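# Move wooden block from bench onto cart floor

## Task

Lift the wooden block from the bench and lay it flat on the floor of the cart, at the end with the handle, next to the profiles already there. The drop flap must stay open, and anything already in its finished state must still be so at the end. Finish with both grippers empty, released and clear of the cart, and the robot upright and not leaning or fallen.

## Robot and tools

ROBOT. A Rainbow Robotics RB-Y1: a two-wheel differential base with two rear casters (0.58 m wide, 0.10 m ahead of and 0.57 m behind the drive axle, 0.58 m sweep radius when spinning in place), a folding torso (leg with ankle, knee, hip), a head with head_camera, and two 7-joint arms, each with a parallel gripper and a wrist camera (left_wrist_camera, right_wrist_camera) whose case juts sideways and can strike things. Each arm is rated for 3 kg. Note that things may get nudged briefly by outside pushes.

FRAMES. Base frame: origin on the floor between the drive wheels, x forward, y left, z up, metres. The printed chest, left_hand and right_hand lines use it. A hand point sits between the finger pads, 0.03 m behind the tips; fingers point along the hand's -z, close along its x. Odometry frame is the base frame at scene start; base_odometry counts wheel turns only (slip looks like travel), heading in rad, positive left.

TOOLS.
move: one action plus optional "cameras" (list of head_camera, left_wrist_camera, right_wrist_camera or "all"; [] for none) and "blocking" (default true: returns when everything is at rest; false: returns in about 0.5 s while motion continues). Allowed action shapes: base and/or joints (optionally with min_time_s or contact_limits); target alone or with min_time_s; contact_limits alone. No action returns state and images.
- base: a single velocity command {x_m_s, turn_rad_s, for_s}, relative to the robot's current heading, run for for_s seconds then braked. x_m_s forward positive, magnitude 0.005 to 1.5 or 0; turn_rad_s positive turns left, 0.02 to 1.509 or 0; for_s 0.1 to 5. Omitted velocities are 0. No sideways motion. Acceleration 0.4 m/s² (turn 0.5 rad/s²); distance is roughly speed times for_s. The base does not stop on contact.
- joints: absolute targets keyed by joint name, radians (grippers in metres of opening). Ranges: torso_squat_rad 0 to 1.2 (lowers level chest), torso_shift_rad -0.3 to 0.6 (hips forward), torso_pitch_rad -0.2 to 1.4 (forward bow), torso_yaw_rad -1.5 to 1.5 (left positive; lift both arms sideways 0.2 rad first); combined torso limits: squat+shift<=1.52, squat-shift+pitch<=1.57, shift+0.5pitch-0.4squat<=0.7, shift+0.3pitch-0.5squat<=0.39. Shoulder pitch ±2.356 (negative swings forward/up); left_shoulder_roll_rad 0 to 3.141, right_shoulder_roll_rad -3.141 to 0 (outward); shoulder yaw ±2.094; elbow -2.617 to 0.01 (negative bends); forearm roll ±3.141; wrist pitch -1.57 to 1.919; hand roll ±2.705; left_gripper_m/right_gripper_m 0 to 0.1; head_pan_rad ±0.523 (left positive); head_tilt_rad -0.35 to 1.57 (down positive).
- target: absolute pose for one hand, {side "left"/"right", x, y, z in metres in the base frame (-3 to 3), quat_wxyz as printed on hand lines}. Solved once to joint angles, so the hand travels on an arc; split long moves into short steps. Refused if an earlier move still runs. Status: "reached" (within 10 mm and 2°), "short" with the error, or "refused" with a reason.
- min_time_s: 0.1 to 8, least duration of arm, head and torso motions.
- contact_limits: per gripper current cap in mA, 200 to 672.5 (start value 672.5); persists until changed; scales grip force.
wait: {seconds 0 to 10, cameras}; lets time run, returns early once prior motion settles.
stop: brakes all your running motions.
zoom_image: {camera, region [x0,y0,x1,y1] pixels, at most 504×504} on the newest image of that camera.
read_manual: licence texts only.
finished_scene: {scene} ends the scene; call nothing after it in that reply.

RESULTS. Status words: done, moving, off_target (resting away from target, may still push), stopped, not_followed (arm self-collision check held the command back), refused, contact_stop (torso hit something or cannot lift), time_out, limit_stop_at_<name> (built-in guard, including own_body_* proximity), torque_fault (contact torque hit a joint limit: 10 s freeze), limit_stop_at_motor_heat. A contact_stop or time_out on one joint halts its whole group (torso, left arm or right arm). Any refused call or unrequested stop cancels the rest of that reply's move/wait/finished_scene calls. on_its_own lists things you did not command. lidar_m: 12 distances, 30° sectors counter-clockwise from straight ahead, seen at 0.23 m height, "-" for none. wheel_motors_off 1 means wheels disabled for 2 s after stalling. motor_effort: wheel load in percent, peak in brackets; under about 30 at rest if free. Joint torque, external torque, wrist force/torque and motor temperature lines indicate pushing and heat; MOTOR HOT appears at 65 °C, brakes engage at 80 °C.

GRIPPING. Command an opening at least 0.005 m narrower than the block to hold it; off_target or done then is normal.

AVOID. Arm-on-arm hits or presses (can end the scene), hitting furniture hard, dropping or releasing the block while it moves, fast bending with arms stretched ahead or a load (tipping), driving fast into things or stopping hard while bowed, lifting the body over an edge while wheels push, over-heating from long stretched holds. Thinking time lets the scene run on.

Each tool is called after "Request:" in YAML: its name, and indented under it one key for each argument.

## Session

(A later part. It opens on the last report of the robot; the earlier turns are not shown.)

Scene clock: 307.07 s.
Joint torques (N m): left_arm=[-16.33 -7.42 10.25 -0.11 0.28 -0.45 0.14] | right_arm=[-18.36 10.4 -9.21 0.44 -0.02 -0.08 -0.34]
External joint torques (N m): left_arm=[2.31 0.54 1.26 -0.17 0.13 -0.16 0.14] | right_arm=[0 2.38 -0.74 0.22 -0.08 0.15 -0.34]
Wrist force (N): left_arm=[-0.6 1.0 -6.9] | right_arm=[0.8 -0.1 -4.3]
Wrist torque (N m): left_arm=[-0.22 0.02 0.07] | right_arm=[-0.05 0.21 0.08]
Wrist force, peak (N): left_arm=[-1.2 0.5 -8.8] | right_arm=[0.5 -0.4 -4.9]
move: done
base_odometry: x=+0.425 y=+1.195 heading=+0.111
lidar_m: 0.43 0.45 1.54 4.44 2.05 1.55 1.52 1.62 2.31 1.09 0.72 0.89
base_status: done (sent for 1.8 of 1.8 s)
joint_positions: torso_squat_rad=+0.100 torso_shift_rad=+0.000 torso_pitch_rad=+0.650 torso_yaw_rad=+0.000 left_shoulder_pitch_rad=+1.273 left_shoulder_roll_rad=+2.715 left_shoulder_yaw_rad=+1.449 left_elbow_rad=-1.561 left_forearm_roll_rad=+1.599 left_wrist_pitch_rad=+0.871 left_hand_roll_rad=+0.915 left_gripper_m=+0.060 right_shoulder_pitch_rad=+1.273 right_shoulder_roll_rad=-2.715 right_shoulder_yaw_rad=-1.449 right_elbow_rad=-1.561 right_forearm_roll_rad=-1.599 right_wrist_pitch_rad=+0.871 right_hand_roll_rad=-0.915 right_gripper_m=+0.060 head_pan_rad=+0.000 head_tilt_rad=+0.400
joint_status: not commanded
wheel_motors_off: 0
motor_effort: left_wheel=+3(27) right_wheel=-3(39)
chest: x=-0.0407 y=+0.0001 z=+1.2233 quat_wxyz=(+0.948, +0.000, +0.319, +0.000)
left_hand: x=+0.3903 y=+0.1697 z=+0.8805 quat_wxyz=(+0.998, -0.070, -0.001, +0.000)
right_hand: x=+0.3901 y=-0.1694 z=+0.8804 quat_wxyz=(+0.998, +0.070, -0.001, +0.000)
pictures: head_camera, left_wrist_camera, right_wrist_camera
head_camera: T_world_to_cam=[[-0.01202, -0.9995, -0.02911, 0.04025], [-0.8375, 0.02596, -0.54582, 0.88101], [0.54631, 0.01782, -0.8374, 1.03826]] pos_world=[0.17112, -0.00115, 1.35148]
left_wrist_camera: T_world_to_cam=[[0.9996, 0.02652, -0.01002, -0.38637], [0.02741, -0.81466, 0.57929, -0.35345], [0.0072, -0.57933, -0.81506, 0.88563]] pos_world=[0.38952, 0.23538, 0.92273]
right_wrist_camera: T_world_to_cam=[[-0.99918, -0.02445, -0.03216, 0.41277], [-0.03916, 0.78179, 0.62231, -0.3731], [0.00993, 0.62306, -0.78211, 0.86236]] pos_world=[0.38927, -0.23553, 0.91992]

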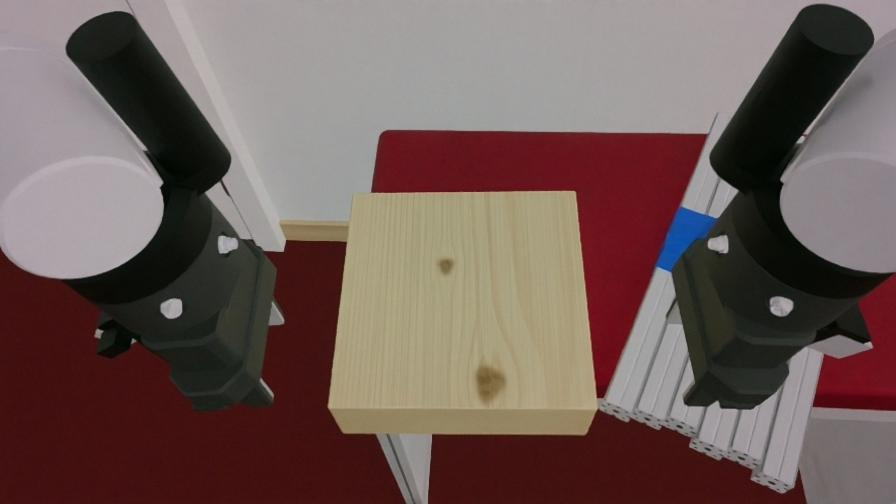

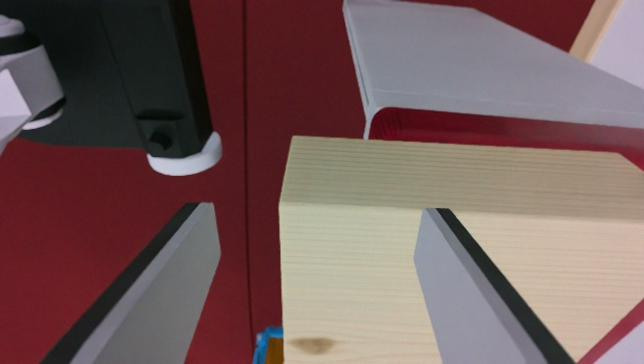

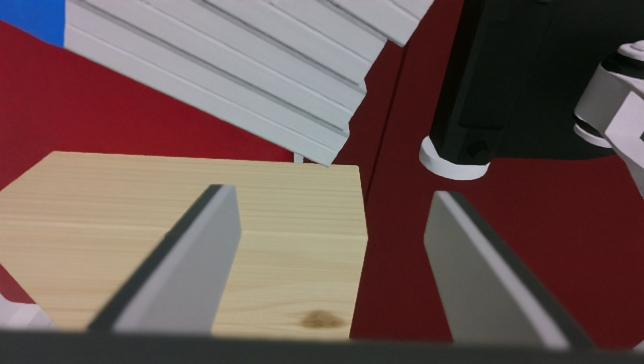

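Request:
move:
  base: {"turn_rad_s":0.5,"for_s":0.257}

Request:
move:
  base: {"x_m_s":0.2,"for_s":0.45}

Request:
move:
  joints: {"left_shoulder_pitch_rad":1.456,"left_shoulder_roll_rad":2.939,"left_shoulder_yaw_rad":1.418,"left_elbow_rad":-1.222,"left_forearm_roll_rad":1.610,"left_wrist_pitch_rad":0.712,"left_hand_roll_rad":0.776,"right_shoulder_pitch_rad":1.456,"right_shoulder_roll_rad":-2.939,"right_shoulder_yaw_rad":-1.418,"right_elbow_rad":-1.222,"right_forearm_roll_rad":-1.610,"right_wrist_pitch_rad":0.712,"right_hand_roll_rad":-0.776}
  cameras: ["all"]

Request:
move:
  joints: {"left_shoulder_pitch_rad":1.419,"left_shoulder_roll_rad":3.065,"left_shoulder_yaw_rad":1.416,"left_elbow_rad":-1.170,"left_forearm_roll_rad":1.584,"left_wrist_pitch_rad":0.746,"left_hand_roll_rad":0.870,"right_shoulder_pitch_rad":1.419,"right_shoulder_roll_rad":-3.065,"right_shoulder_yaw_rad":-1.416,"right_elbow_rad":-1.170,"right_forearm_roll_rad":-1.584,"right_wrist_pitch_rad":0.746,"right_hand_roll_rad":-0.870}
  min_time_s: 1.5
  cameras: ["all"]

Scene clock: 311.70 s.
Joint torques (N m): left_arm=[-16.53 -7.29 10.34 -0.03 0.2 -0.51 0.21] | right_arm=[-18.51 9.83 -8.92 0.44 -0.16 -0.01 -0.23]
External joint torques (N m): left_arm=[2.12 0.66 1.35 -0.1 0.05 -0.23 0.21] | right_arm=[-0.15 1.81 -0.45 0.22 -0.23 0.22 -0.23]
Wrist force (N): left_arm=[-0.9 1.3 -8.1] | right_arm=[0.3 -0.6 -4.8]
Wrist torque (N m): left_arm=[-0.24 0.01 0.10] | right_arm=[0.02 0.13 0.11]
Wrist force, peak (N): left_arm=[-1.5 0.4 -8.3] | right_arm=[0.8 -0.4 -5.0]
move: done
base_odometry: x=+0.426 y=+1.195 heading=+0.145
lidar_m: 0.43 1.10 1.59 4.46 2.00 1.54 1.52 1.65 2.42 1.10 0.72 0.92
base_status: done (sent for 0.27 of 0.27 s)
joint_positions: torso_squat_rad=+0.100 torso_shift_rad=+0.000 torso_pitch_rad=+0.650 torso_yaw_rad=+0.000 left_shoulder_pitch_rad=+1.273 left_shoulder_roll_rad=+2.715 left_shoulder_yaw_rad=+1.449 left_elbow_rad=-1.561 left_forearm_roll_rad=+1.599 left_wrist_pitch_rad=+0.871 left_hand_roll_rad=+0.915 left_gripper_m=+0.060 right_shoulder_pitch_rad=+1.273 right_shoulder_roll_rad=-2.715 right_shoulder_yaw_rad=-1.449 right_elbow_rad=-1.561 right_forearm_roll_rad=-1.599 right_wrist_pitch_rad=+0.871 right_hand_roll_rad=-0.915 right_gripper_m=+0.060 head_pan_rad=+0.000 head_tilt_rad=+0.400
joint_status: not commanded
wheel_motors_off: 0
motor_effort: left_wheel=-22(43) right_wheel=+14(42)
chest: x=-0.0407 y=+0.0001 z=+1.2233 quat_wxyz=(+0.948, +0.000, +0.319, +0.000)
left_hand: x=+0.3903 y=+0.1697 z=+0.8805 quat_wxyz=(+0.998, -0.070, -0.001, +0.000)
right_hand: x=+0.3901 y=-0.1694 z=+0.8804 quat_wxyz=(+0.998, +0.070, -0.001, +0.000)
pictures: none

Scene clock: 312.93 s.
Joint torques (N m): left_arm=[-16.34 -7.93 10.08 -0.08 0.19 -0.44 0.12] | right_arm=[-18.76 10.17 -8.83 0.44 0 -0.13 -0.18]
External joint torques (N m): left_arm=[2.31 0.02 1.09 -0.14 0.05 -0.16 0.12] | right_arm=[-0.41 2.14 -0.36 0.22 -0.07 0.1 -0.18]
Wrist force (N): left_arm=[-0.7 0.6 -7.9] | right_arm=[0.5 -0.2 -4.8]
Wrist torque (N m): left_arm=[-0.18 -0.02 0.06] | right_arm=[-0.02 0.18 0.09]
Wrist force, peak (N): left_arm=[-1.0 0.5 -8.5] | right_arm=[0.6 -0.5 -5.1]
move: done
base_odometry: x=+0.512 y=+1.208 heading=+0.145
lidar_m: 0.35 0.34 1.49 4.45 2.11 1.64 1.61 1.73 2.56 1.10 0.68 0.97
base_status: done (sent for 0.47 of 0.47 s)
joint_positions: torso_squat_rad=+0.100 torso_shift_rad=+0.000 torso_pitch_rad=+0.650 torso_yaw_rad=+0.000 left_shoulder_pitch_rad=+1.273 left_shoulder_roll_rad=+2.715 left_shoulder_yaw_rad=+1.449 left_elbow_rad=-1.561 left_forearm_roll_rad=+1.599 left_wrist_pitch_rad=+0.871 left_hand_roll_rad=+0.915 left_gripper_m=+0.060 right_shoulder_pitch_rad=+1.273 right_shoulder_roll_rad=-2.715 right_shoulder_yaw_rad=-1.449 right_elbow_rad=-1.561 right_forearm_roll_rad=-1.599 right_wrist_pitch_rad=+0.871 right_hand_roll_rad=-0.915 right_gripper_m=+0.060 head_pan_rad=+0.000 head_tilt_rad=+0.400
joint_status: not commanded
wheel_motors_off: 0
motor_effort: left_wheel=+2(39) right_wheel=-1(33)
chest: x=-0.0406 y=+0.0001 z=+1.2233 quat_wxyz=(+0.948, +0.000, +0.319, +0.000)
left_hand: x=+0.3904 y=+0.1697 z=+0.8804 quat_wxyz=(+0.998, -0.070, -0.001, +0.000)
right_hand: x=+0.3902 y=-0.1695 z=+0.8803 quat_wxyz=(+0.998, +0.070, -0.001, +0.000)
pictures: none

Scene clock: 314.00 s.
Joint torques (N m): left_arm=[-17.55 -8.79 8.27 1.06 0.15 -0.58 -0.01] | right_arm=[-13.58 6.67 -3.62 0.45 0.12 -0.86 -0.07]
External joint torques (N m): left_arm=[1.43 -0.46 1.03 0.92 0.02 -0.31 -0.01] | right_arm=[5.12 -1.8 3.14 0.1 0.07 -0.65 -0.07]
Wrist force (N): left_arm=[-0.8 0.5 -7.4] | right_arm=[-0.1 -1.3 19.5]
Wrist torque (N m): left_arm=[-0.19 -0.02 0.16] | right_arm=[-0.16 0.96 -0.10]
Wrist force, peak (N): left_arm=[-1.3 1.0 -9.0] | right_arm=[2.5 0.8 24.1]
move: done
base_odometry: x=+0.512 y=+1.208 heading=+0.145
lidar_m: 0.35 0.35 1.46 4.43 2.11 1.63 1.60 1.75 2.54 1.09 0.68 0.97
base_status: not commanded
joint_positions: torso_squat_rad=+0.100 torso_shift_rad=+0.000 torso_pitch_rad=+0.649 torso_yaw_rad=+0.000 left_shoulder_pitch_rad=+1.456 left_shoulder_roll_rad=+2.939 left_shoulder_yaw_rad=+1.418 left_elbow_rad=-1.222 left_forearm_roll_rad=+1.610 left_wrist_pitch_rad=+0.712 left_hand_roll_rad=+0.776 left_gripper_m=+0.060 right_shoulder_pitch_rad=+1.455 right_shoulder_roll_rad=-2.938 right_shoulder_yaw_rad=-1.419 right_elbow_rad=-1.222 right_forearm_roll_rad=-1.610 right_wrist_pitch_rad=+0.712 right_hand_roll_rad=-0.776 right_gripper_m=+0.060 head_pan_rad=+0.000 head_tilt_rad=+0.400
joint_status: all done
wheel_motors_off: 0
motor_effort: left_wheel=+4(6) right_wheel=-3(7)
chest: x=-0.0412 y=+0.0001 z=+1.2235 quat_wxyz=(+0.948, +0.000, +0.319, +0.000)
left_hand: x=+0.3892 y=+0.1700 z=+0.7811 quat_wxyz=(+0.998, -0.070, -0.003, +0.001)
right_hand: x=+0.3901 y=-0.1700 z=+0.7818 quat_wxyz=(+0.998, +0.070, -0.004, -0.001)
pictures: head_camera, left_wrist_camera, right_wrist_camera
head_camera: T_world_to_cam=[[-0.01204, -0.99951, -0.02904, 0.04015], [-0.83698, 0.02596, -0.54661, 0.88166], [0.5471, 0.01772, -0.83688, 1.038]] pos_world=[0.17052, -0.00115, 1.35178]
left_wrist_camera: T_world_to_cam=[[0.9996, 0.02767, -0.00636, -0.38935], [0.02625, -0.81547, 0.5782, -0.29419], [0.01081, -0.57814, -0.81587, 0.8038]] pos_world=[0.38823, 0.23558, 0.82342]
right_wrist_camera: T_world_to_cam=[[-0.99904, -0.02215, -0.0379, 0.41442], [-0.04091, 0.7828, 0.62093, -0.30934], [0.01591, 0.62188, -0.78295, 0.78385]] pos_world=[0.38889, -0.23613, 0.8215]

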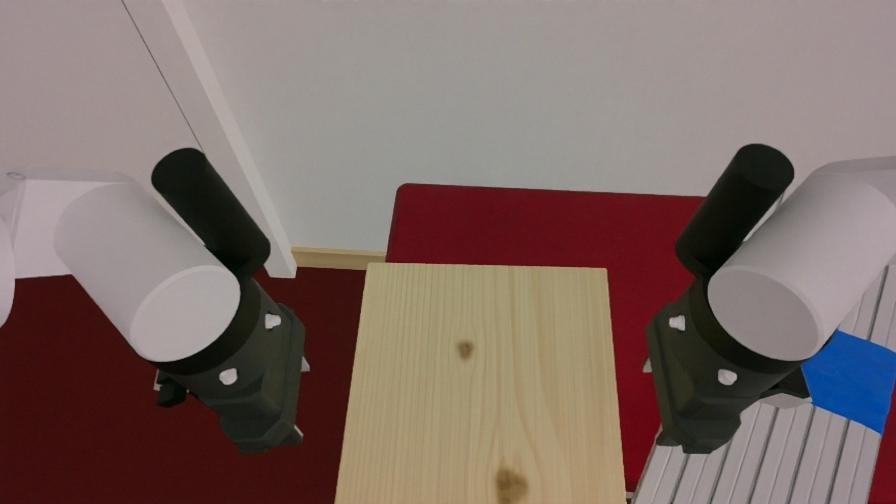

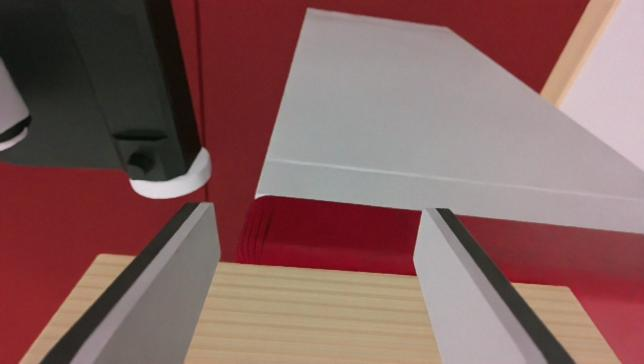

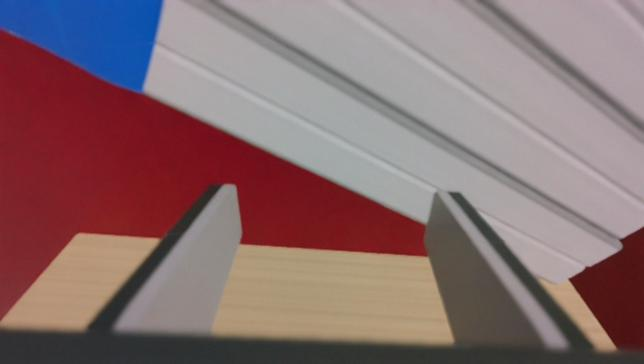

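Scene clock: 315.80 s.
Joint torques (N m): left_arm=[-31.44 11.41 25.86 -4.56 3.32 -11.3 2.11] | right_arm=[-26.69 -21.43 -14.89 -17.4 -4.01 -5.86 1.44]
External joint torques (N m): left_arm=[-11.6 18.57 18.62 -4.59 3.19 -11.04 2.11] | right_arm=[-7.08 -28.77 -8.14 -17.66 -4.08 -5.66 1.44]
Wrist force (N): left_arm=[-18.4 44.5 5.5] | right_arm=[10.7 -43.6 2.1]
Wrist torque (N m): left_arm=[-0.54 0.38 -1.82] | right_arm=[0.61 0.16 -1.69]
Wrist force, peak (N): left_arm=[-20.4 45.8 7.9] | right_arm=[9.9 -45.2 4.4]
move: done
base_odometry: x=+0.512 y=+1.208 heading=+0.145
lidar_m: 0.35 0.35 1.48 4.44 2.12 1.63 1.60 1.74 2.54 1.08 0.67 0.98
base_status: not commanded
joint_positions: torso_squat_rad=+0.100 torso_shift_rad=+0.000 torso_pitch_rad=+0.649 torso_yaw_rad=+0.000 left_shoulder_pitch_rad=+1.422 left_shoulder_roll_rad=+3.060 left_shoulder_yaw_rad=+1.412 left_elbow_rad=-1.169 left_forearm_roll_rad=+1.583 left_wrist_pitch_rad=+0.749 left_hand_roll_rad=+0.869 left_gripper_m=+0.060 right_shoulder_pitch_rad=+1.421 right_shoulder_roll_rad=-3.058 right_shoulder_yaw_rad=-1.414 right_elbow_rad=-1.166 right_forearm_roll_rad=-1.583 right_wrist_pitch_rad=+0.747 right_hand_roll_rad=-0.870 right_gripper_m=+0.060 head_pan_rad=+0.000 head_tilt_rad=+0.400
joint_status: all done
wheel_motors_off: 0
motor_effort: left_wheel=+4(5) right_wheel=-2(5)
chest: x=-0.0410 y=+0.0001 z=+1.2234 quat_wxyz=(+0.948, +0.000, +0.319, +0.000)
left_hand: x=+0.3886 y=+0.1236 z=+0.7786 quat_wxyz=(+0.998, -0.066, +0.001, +0.001)
right_hand: x=+0.3917 y=-0.1248 z=+0.7799 quat_wxyz=(+0.998, +0.066, -0.002, -0.004)
pictures: head_camera, left_wrist_camera, right_wrist_camera
head_camera: T_world_to_cam=[[-0.01208, -0.9995, -0.02917, 0.04023], [-0.83718, 0.02606, -0.54631, 0.88131], [0.5468, 0.01782, -0.83708, 1.03818]] pos_world=[0.17062, -0.00125, 1.35168]
left_wrist_camera: T_world_to_cam=[[0.9995, 0.02772, -0.0151, -0.38066], [0.03138, -0.82001, 0.57149, -0.32678], [0.00346, -0.57168, -0.82047, 0.78067]] pos_world=[0.38802, 0.18888, 0.82152]
right_wrist_camera: T_world_to_cam=[[-0.99932, -0.01725, -0.0325, 0.41336], [-0.0336, 0.7876, 0.61527, -0.3414], [0.01498, 0.61594, -0.78765, 0.75748]] pos_world=[0.39027, -0.19054, 0.82012]

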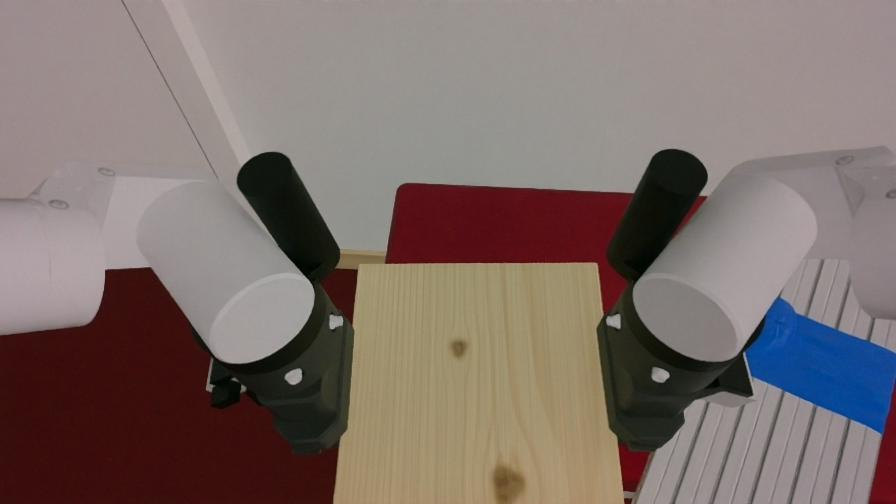

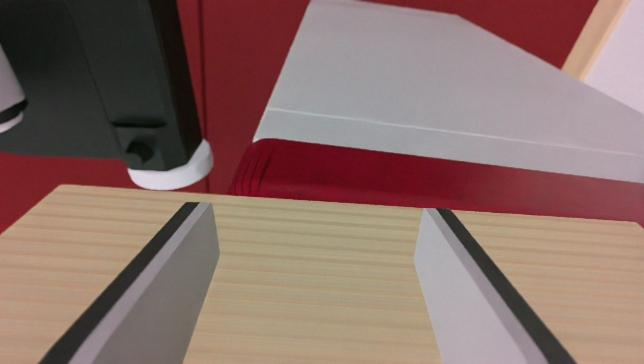

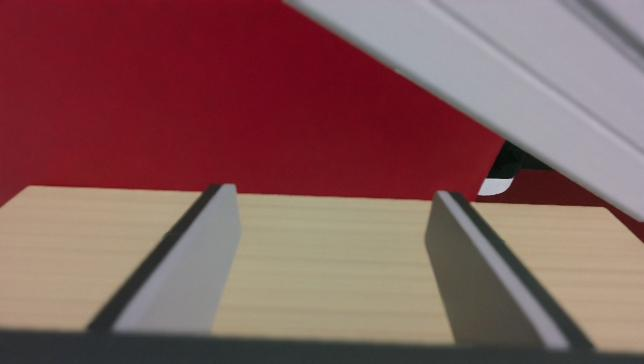

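Request:
move:
  joints: {"torso_pitch_rad":0.55}
  min_time_s: 1.5
  cameras: ["left_wrist_camera"]

Request:
move:
  base: {"x_m_s":-0.3,"for_s":1.7}
  cameras: ["left_wrist_camera","right_wrist_camera"]

Scene clock: 319.40 s.
Joint torques (N m): left_arm=[-33.62 9.34 27.17 -5.05 3.72 -10.38 2.17] | right_arm=[-27.81 -19.26 -16.86 -17.23 -4.27 -6.03 1.43]
External joint torques (N m): left_arm=[-12.54 16.94 19.48 -5.79 3.68 -9.99 2.18] | right_arm=[-6.99 -26.98 -9.68 -18.15 -4.45 -5.7 1.43]
Wrist force (N): left_arm=[-15.5 42.8 -10.0] | right_arm=[12.6 -42.2 -10.3]
Wrist torque (N m): left_arm=[-0.47 -0.25 -1.73] | right_arm=[0.18 0.58 -1.66]
Wrist force, peak (N): left_arm=[-18.4 45.3 5.7] | right_arm=[12.5 -42.9 -9.9]
move: done
base_odometry: x=+0.512 y=+1.208 heading=+0.145
lidar_m: 0.34 0.36 1.47 4.45 2.10 1.64 1.60 1.75 2.55 1.09 0.68 0.96
base_status: not commanded
joint_positions: torso_squat_rad=+0.100 torso_shift_rad=+0.000 torso_pitch_rad=+0.551 torso_yaw_rad=+0.000 left_shoulder_pitch_rad=+1.423 left_shoulder_roll_rad=+3.061 left_shoulder_yaw_rad=+1.411 left_elbow_rad=-1.168 left_forearm_roll_rad=+1.583 left_wrist_pitch_rad=+0.748 left_hand_roll_rad=+0.869 left_gripper_m=+0.060 right_shoulder_pitch_rad=+1.421 right_shoulder_roll_rad=-3.058 right_shoulder_yaw_rad=-1.414 right_elbow_rad=-1.165 right_forearm_roll_rad=-1.583 right_wrist_pitch_rad=+0.747 right_hand_roll_rad=-0.870 right_gripper_m=+0.060 head_pan_rad=+0.000 head_tilt_rad=+0.400
joint_status: all done
wheel_motors_off: 0
motor_effort: left_wheel=+4(5) right_wheel=-3(4)
chest: x=-0.0659 y=+0.0001 z=+1.2407 quat_wxyz=(+0.962, +0.000, +0.272, +0.000)
left_hand: x=+0.4053 y=+0.1236 z=+0.8401 quat_wxyz=(+0.997, -0.066, -0.048, -0.002)
right_hand: x=+0.4083 y=-0.1247 z=+0.8418 quat_wxyz=(+0.997, +0.066, -0.051, +0.000)
left_wrist_camera: T_world_to_cam=[[0.99615, 0.02745, 0.08326, -0.47771], [-0.02518, -0.82013, 0.57162, -0.3396], [0.08397, -0.57152, -0.81628, 0.79487]] pos_world=[0.40058, 0.18888, 0.88273]

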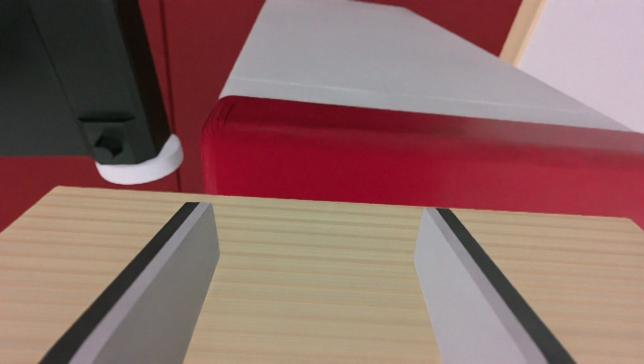

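Scene clock: 322.30 s.
Joint torques (N m): left_arm=[-29.72 10.11 26.33 -8.93 5.37 -8.49 1.79] | right_arm=[-33.33 -11.53 -19.91 -9.97 -5.1 -7.71 -1.02]
External joint torques (N m): left_arm=[-8.61 17.72 18.63 -9.69 5.33 -8.1 1.8] | right_arm=[-12.54 -19.22 -12.73 -10.86 -5.26 -7.38 -1.03]
Wrist force (N): left_arm=[-1.8 39.7 -12.1] | right_arm=[-1.7 -39.2 -7.5]
Wrist torque (N m): left_arm=[0.39 -0.21 -1.49] | right_arm=[-0.08 -0.05 1.28]
Wrist force, peak (N): left_arm=[-15.5 43.0 -10.0] | right_arm=[12.3 -42.2 -11.9]
move: done
base_odometry: x=+0.007 y=+1.134 heading=+0.146
lidar_m: 0.86 1.51 2.26 3.22 1.45 1.12 1.09 1.20 1.76 1.84 1.18 1.00
base_status: done (sent for 1.7 of 1.7 s)
joint_positions: torso_squat_rad=+0.100 torso_shift_rad=+0.000 torso_pitch_rad=+0.551 torso_yaw_rad=+0.000 left_shoulder_pitch_rad=+1.422 left_shoulder_roll_rad=+3.061 left_shoulder_yaw_rad=+1.412 left_elbow_rad=-1.168 left_forearm_roll_rad=+1.583 left_wrist_pitch_rad=+0.748 left_hand_roll_rad=+0.870 left_gripper_m=+0.060 right_shoulder_pitch_rad=+1.422 right_shoulder_roll_rad=-3.060 right_shoulder_yaw_rad=-1.413 right_elbow_rad=-1.167 right_forearm_roll_rad=-1.583 right_wrist_pitch_rad=+0.748 right_hand_roll_rad=-0.870 right_gripper_m=+0.060 head_pan_rad=+0.000 head_tilt_rad=+0.400
joint_status: not commanded
wheel_motors_off: 0
motor_effort: left_wheel=+8(46) right_wheel=-8(23)
chest: x=-0.0659 y=+0.0001 z=+1.2407 quat_wxyz=(+0.962, +0.000, +0.272, +0.000)
left_hand: x=+0.4062 y=+0.1237 z=+0.8407 quat_wxyz=(+0.997, -0.066, -0.049, -0.002)
right_hand: x=+0.4065 y=-0.1237 z=+0.8409 quat_wxyz=(+0.997, +0.066, -0.049, +0.001)
left_wrist_camera: T_world_to_cam=[[0.99595, 0.02802, 0.08543, -0.48041], [-0.02596, -0.82007, 0.57167, -0.33958], [0.08608, -0.57158, -0.81602, 0.79429]] pos_world=[0.40128, 0.18898, 0.88333]
right_wrist_camera: T_world_to_cam=[[-0.99159, -0.0213, -0.12767, 0.50652], [-0.09533, 0.78738, 0.60905, -0.34888], [0.08755, 0.61609, -0.78279, 0.77106]] pos_world=[0.4015, -0.18956, 0.88073]

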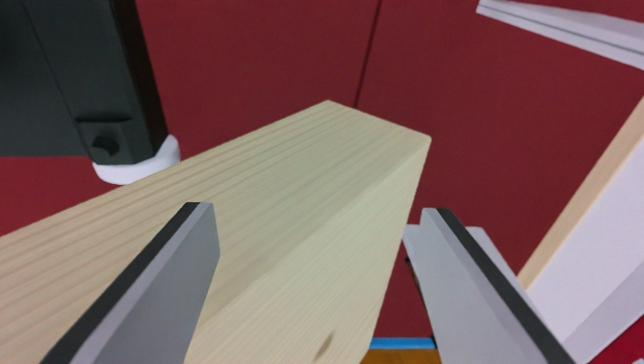

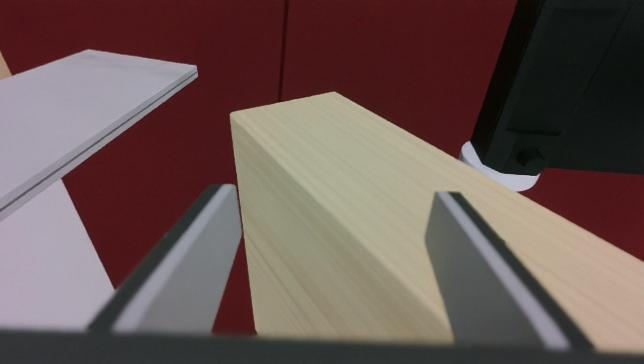

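Request:
move:
  base: {"turn_rad_s":-1.0,"for_s":1.853}

Request:
move:
  base: {"x_m_s":0.4,"for_s":3.38}

Request:
move:
  base: {"turn_rad_s":1.0,"for_s":1.775}
  cameras: ["head_camera"]

Scene clock: 335.33 s.
Joint torques (N m): left_arm=[-29.57 10.36 26.17 -9.42 5.49 -8.38 1.77] | right_arm=[-32.96 -11.34 -20.04 -9.94 -4.89 -7.44 -1.02]
External joint torques (N m): left_arm=[-8.46 17.97 18.47 -10.18 5.45 -8 1.78] | right_arm=[-12.16 -19.04 -12.86 -10.83 -5.06 -7.12 -1.03]
Wrist force (N): left_arm=[-2.1 39.8 -12.0] | right_arm=[-1.6 -39.5 -7.8]
Wrist torque (N m): left_arm=[0.40 -0.21 -1.44] | right_arm=[-0.03 0.00 1.28]
Wrist force, peak (N): left_arm=[-1.5 41.0 -12.7] | right_arm=[-1.2 -39.7 -7.9]
move: done
base_odometry: x=+0.007 y=+1.134 heading=-1.596
lidar_m: 3.21 1.18 1.02 0.92 0.85 1.90 4.27 1.77 1.20 1.11 1.13 1.44
base_status: done (sent for 1.87 of 1.87 s)
joint_positions: torso_squat_rad=+0.100 torso_shift_rad=+0.000 torso_pitch_rad=+0.551 torso_yaw_rad=+0.000 left_shoulder_pitch_rad=+1.422 left_shoulder_roll_rad=+3.060 left_shoulder_yaw_rad=+1.412 left_elbow_rad=-1.167 left_forearm_roll_rad=+1.583 left_wrist_pitch_rad=+0.748 left_hand_roll_rad=+0.870 left_gripper_m=+0.060 right_shoulder_pitch_rad=+1.422 right_shoulder_roll_rad=-3.060 right_shoulder_yaw_rad=-1.413 right_elbow_rad=-1.167 right_forearm_roll_rad=-1.583 right_wrist_pitch_rad=+0.748 right_hand_roll_rad=-0.870 right_gripper_m=+0.060 head_pan_rad=+0.000 head_tilt_rad=+0.400
joint_status: not commanded
wheel_motors_off: 0
motor_effort: left_wheel=+18(39) right_wheel=-2(29)
chest: x=-0.0659 y=+0.0001 z=+1.2407 quat_wxyz=(+0.962, +0.000, +0.272, +0.000)
left_hand: x=+0.4064 y=+0.1237 z=+0.8408 quat_wxyz=(+0.997, -0.066, -0.049, -0.002)
right_hand: x=+0.4065 y=-0.1237 z=+0.8409 quat_wxyz=(+0.997, +0.066, -0.049, +0.001)
pictures: none

Scene clock: 340.07 s.
Joint torques (N m): left_arm=[-29.3 10.23 26 -9.52 5.6 -8.34 1.7] | right_arm=[-33.14 -11.46 -19.9 -10.13 -5.11 -7.51 -1.1]
External joint torques (N m): left_arm=[-8.2 17.84 18.3 -10.28 5.57 -7.95 1.71] | right_arm=[-12.35 -19.16 -12.72 -11.01 -5.27 -7.18 -1.1]
Wrist force (N): left_arm=[-1.9 40.0 -12.6] | right_arm=[-1.4 -39.5 -7.9]
Wrist torque (N m): left_arm=[0.47 -0.19 -1.43] | right_arm=[-0.09 0.03 1.27]
Wrist force, peak (N): left_arm=[-2.2 40.9 -12.6] | right_arm=[-1.5 -40.1 -8.1]
move: done
base_odometry: x=-0.027 y=-0.212 heading=-1.596
lidar_m: 2.85 1.16 0.79 0.75 0.77 1.79 4.59 1.56 1.06 0.99 0.99 1.27
base_status: done (sent for 3.37 of 3.37 s)
joint_positions: torso_squat_rad=+0.100 torso_shift_rad=+0.000 torso_pitch_rad=+0.551 torso_yaw_rad=+0.000 left_shoulder_pitch_rad=+1.421 left_shoulder_roll_rad=+3.060 left_shoulder_yaw_rad=+1.412 left_elbow_rad=-1.167 left_forearm_roll_rad=+1.583 left_wrist_pitch_rad=+0.748 left_hand_roll_rad=+0.870 left_gripper_m=+0.060 right_shoulder_pitch_rad=+1.422 right_shoulder_roll_rad=-3.060 right_shoulder_yaw_rad=-1.413 right_elbow_rad=-1.167 right_forearm_roll_rad=-1.583 right_wrist_pitch_rad=+0.748 right_hand_roll_rad=-0.870 right_gripper_m=+0.060 head_pan_rad=+0.000 head_tilt_rad=+0.400
joint_status: not commanded
wheel_motors_off: 0
motor_effort: left_wheel=-1(47) right_wheel=+1(44)
chest: x=-0.0659 y=+0.0001 z=+1.2407 quat_wxyz=(+0.962, +0.000, +0.272, +0.000)
left_hand: x=+0.4064 y=+0.1237 z=+0.8407 quat_wxyz=(+0.997, -0.066, -0.049, -0.002)
right_hand: x=+0.4066 y=-0.1237 z=+0.8408 quat_wxyz=(+0.997, +0.066, -0.049, +0.001)
pictures: none

Scene clock: 343.93 s.
Joint torques (N m): left_arm=[-29.34 10.63 26.07 -9.54 5.72 -8.32 1.83] | right_arm=[-33.05 -11.48 -20.16 -10.31 -5.09 -7.37 -1.14]
External joint torques (N m): left_arm=[-8.23 18.24 18.37 -10.3 5.68 -7.94 1.84] | right_arm=[-12.26 -19.18 -12.97 -11.2 -5.26 -7.05 -1.15]
Wrist force (N): left_arm=[-1.4 40.1 -13.0] | right_arm=[-1.6 -39.4 -7.9]
Wrist torque (N m): left_arm=[0.44 -0.15 -1.40] | right_arm=[-0.08 -0.02 1.26]
Wrist force, peak (N): left_arm=[-1.4 40.9 -12.9] | right_arm=[-1.7 -40.0 -7.7]
move: done
base_odometry: x=-0.027 y=-0.212 heading=-0.036
lidar_m: 0.75 0.77 1.78 4.62 1.53 1.05 0.97 1.00 1.29 2.84 1.17 0.80
base_status: done (sent for 1.77 of 1.77 s)
joint_positions: torso_squat_rad=+0.100 torso_shift_rad=+0.000 torso_pitch_rad=+0.551 torso_yaw_rad=+0.000 left_shoulder_pitch_rad=+1.421 left_shoulder_roll_rad=+3.060 left_shoulder_yaw_rad=+1.412 left_elbow_rad=-1.167 left_forearm_roll_rad=+1.583 left_wrist_pitch_rad=+0.748 left_hand_roll_rad=+0.870 left_gripper_m=+0.060 right_shoulder_pitch_rad=+1.422 right_shoulder_roll_rad=-3.060 right_shoulder_yaw_rad=-1.413 right_elbow_rad=-1.167 right_forearm_roll_rad=-1.583 right_wrist_pitch_rad=+0.748 right_hand_roll_rad=-0.870 right_gripper_m=+0.060 head_pan_rad=+0.000 head_tilt_rad=+0.400
joint_status: not commanded
wheel_motors_off: 0
motor_effort: left_wheel=-2(39) right_wheel=+16(37)
chest: x=-0.0659 y=+0.0001 z=+1.2407 quat_wxyz=(+0.962, +0.000, +0.272, +0.000)
left_hand: x=+0.4064 y=+0.1238 z=+0.8407 quat_wxyz=(+0.997, -0.066, -0.049, -0.002)
right_hand: x=+0.4065 y=-0.1236 z=+0.8408 quat_wxyz=(+0.997, +0.066, -0.049, +0.001)
head_camera: T_world_to_cam=[[-0.00907, -0.9995, -0.03015, 0.04184], [-0.77926, 0.02596, -0.62617, 0.97291], [0.62664, 0.01782, -0.77911, 0.99951]] pos_world=[0.1322, -0.00125, 1.38919]

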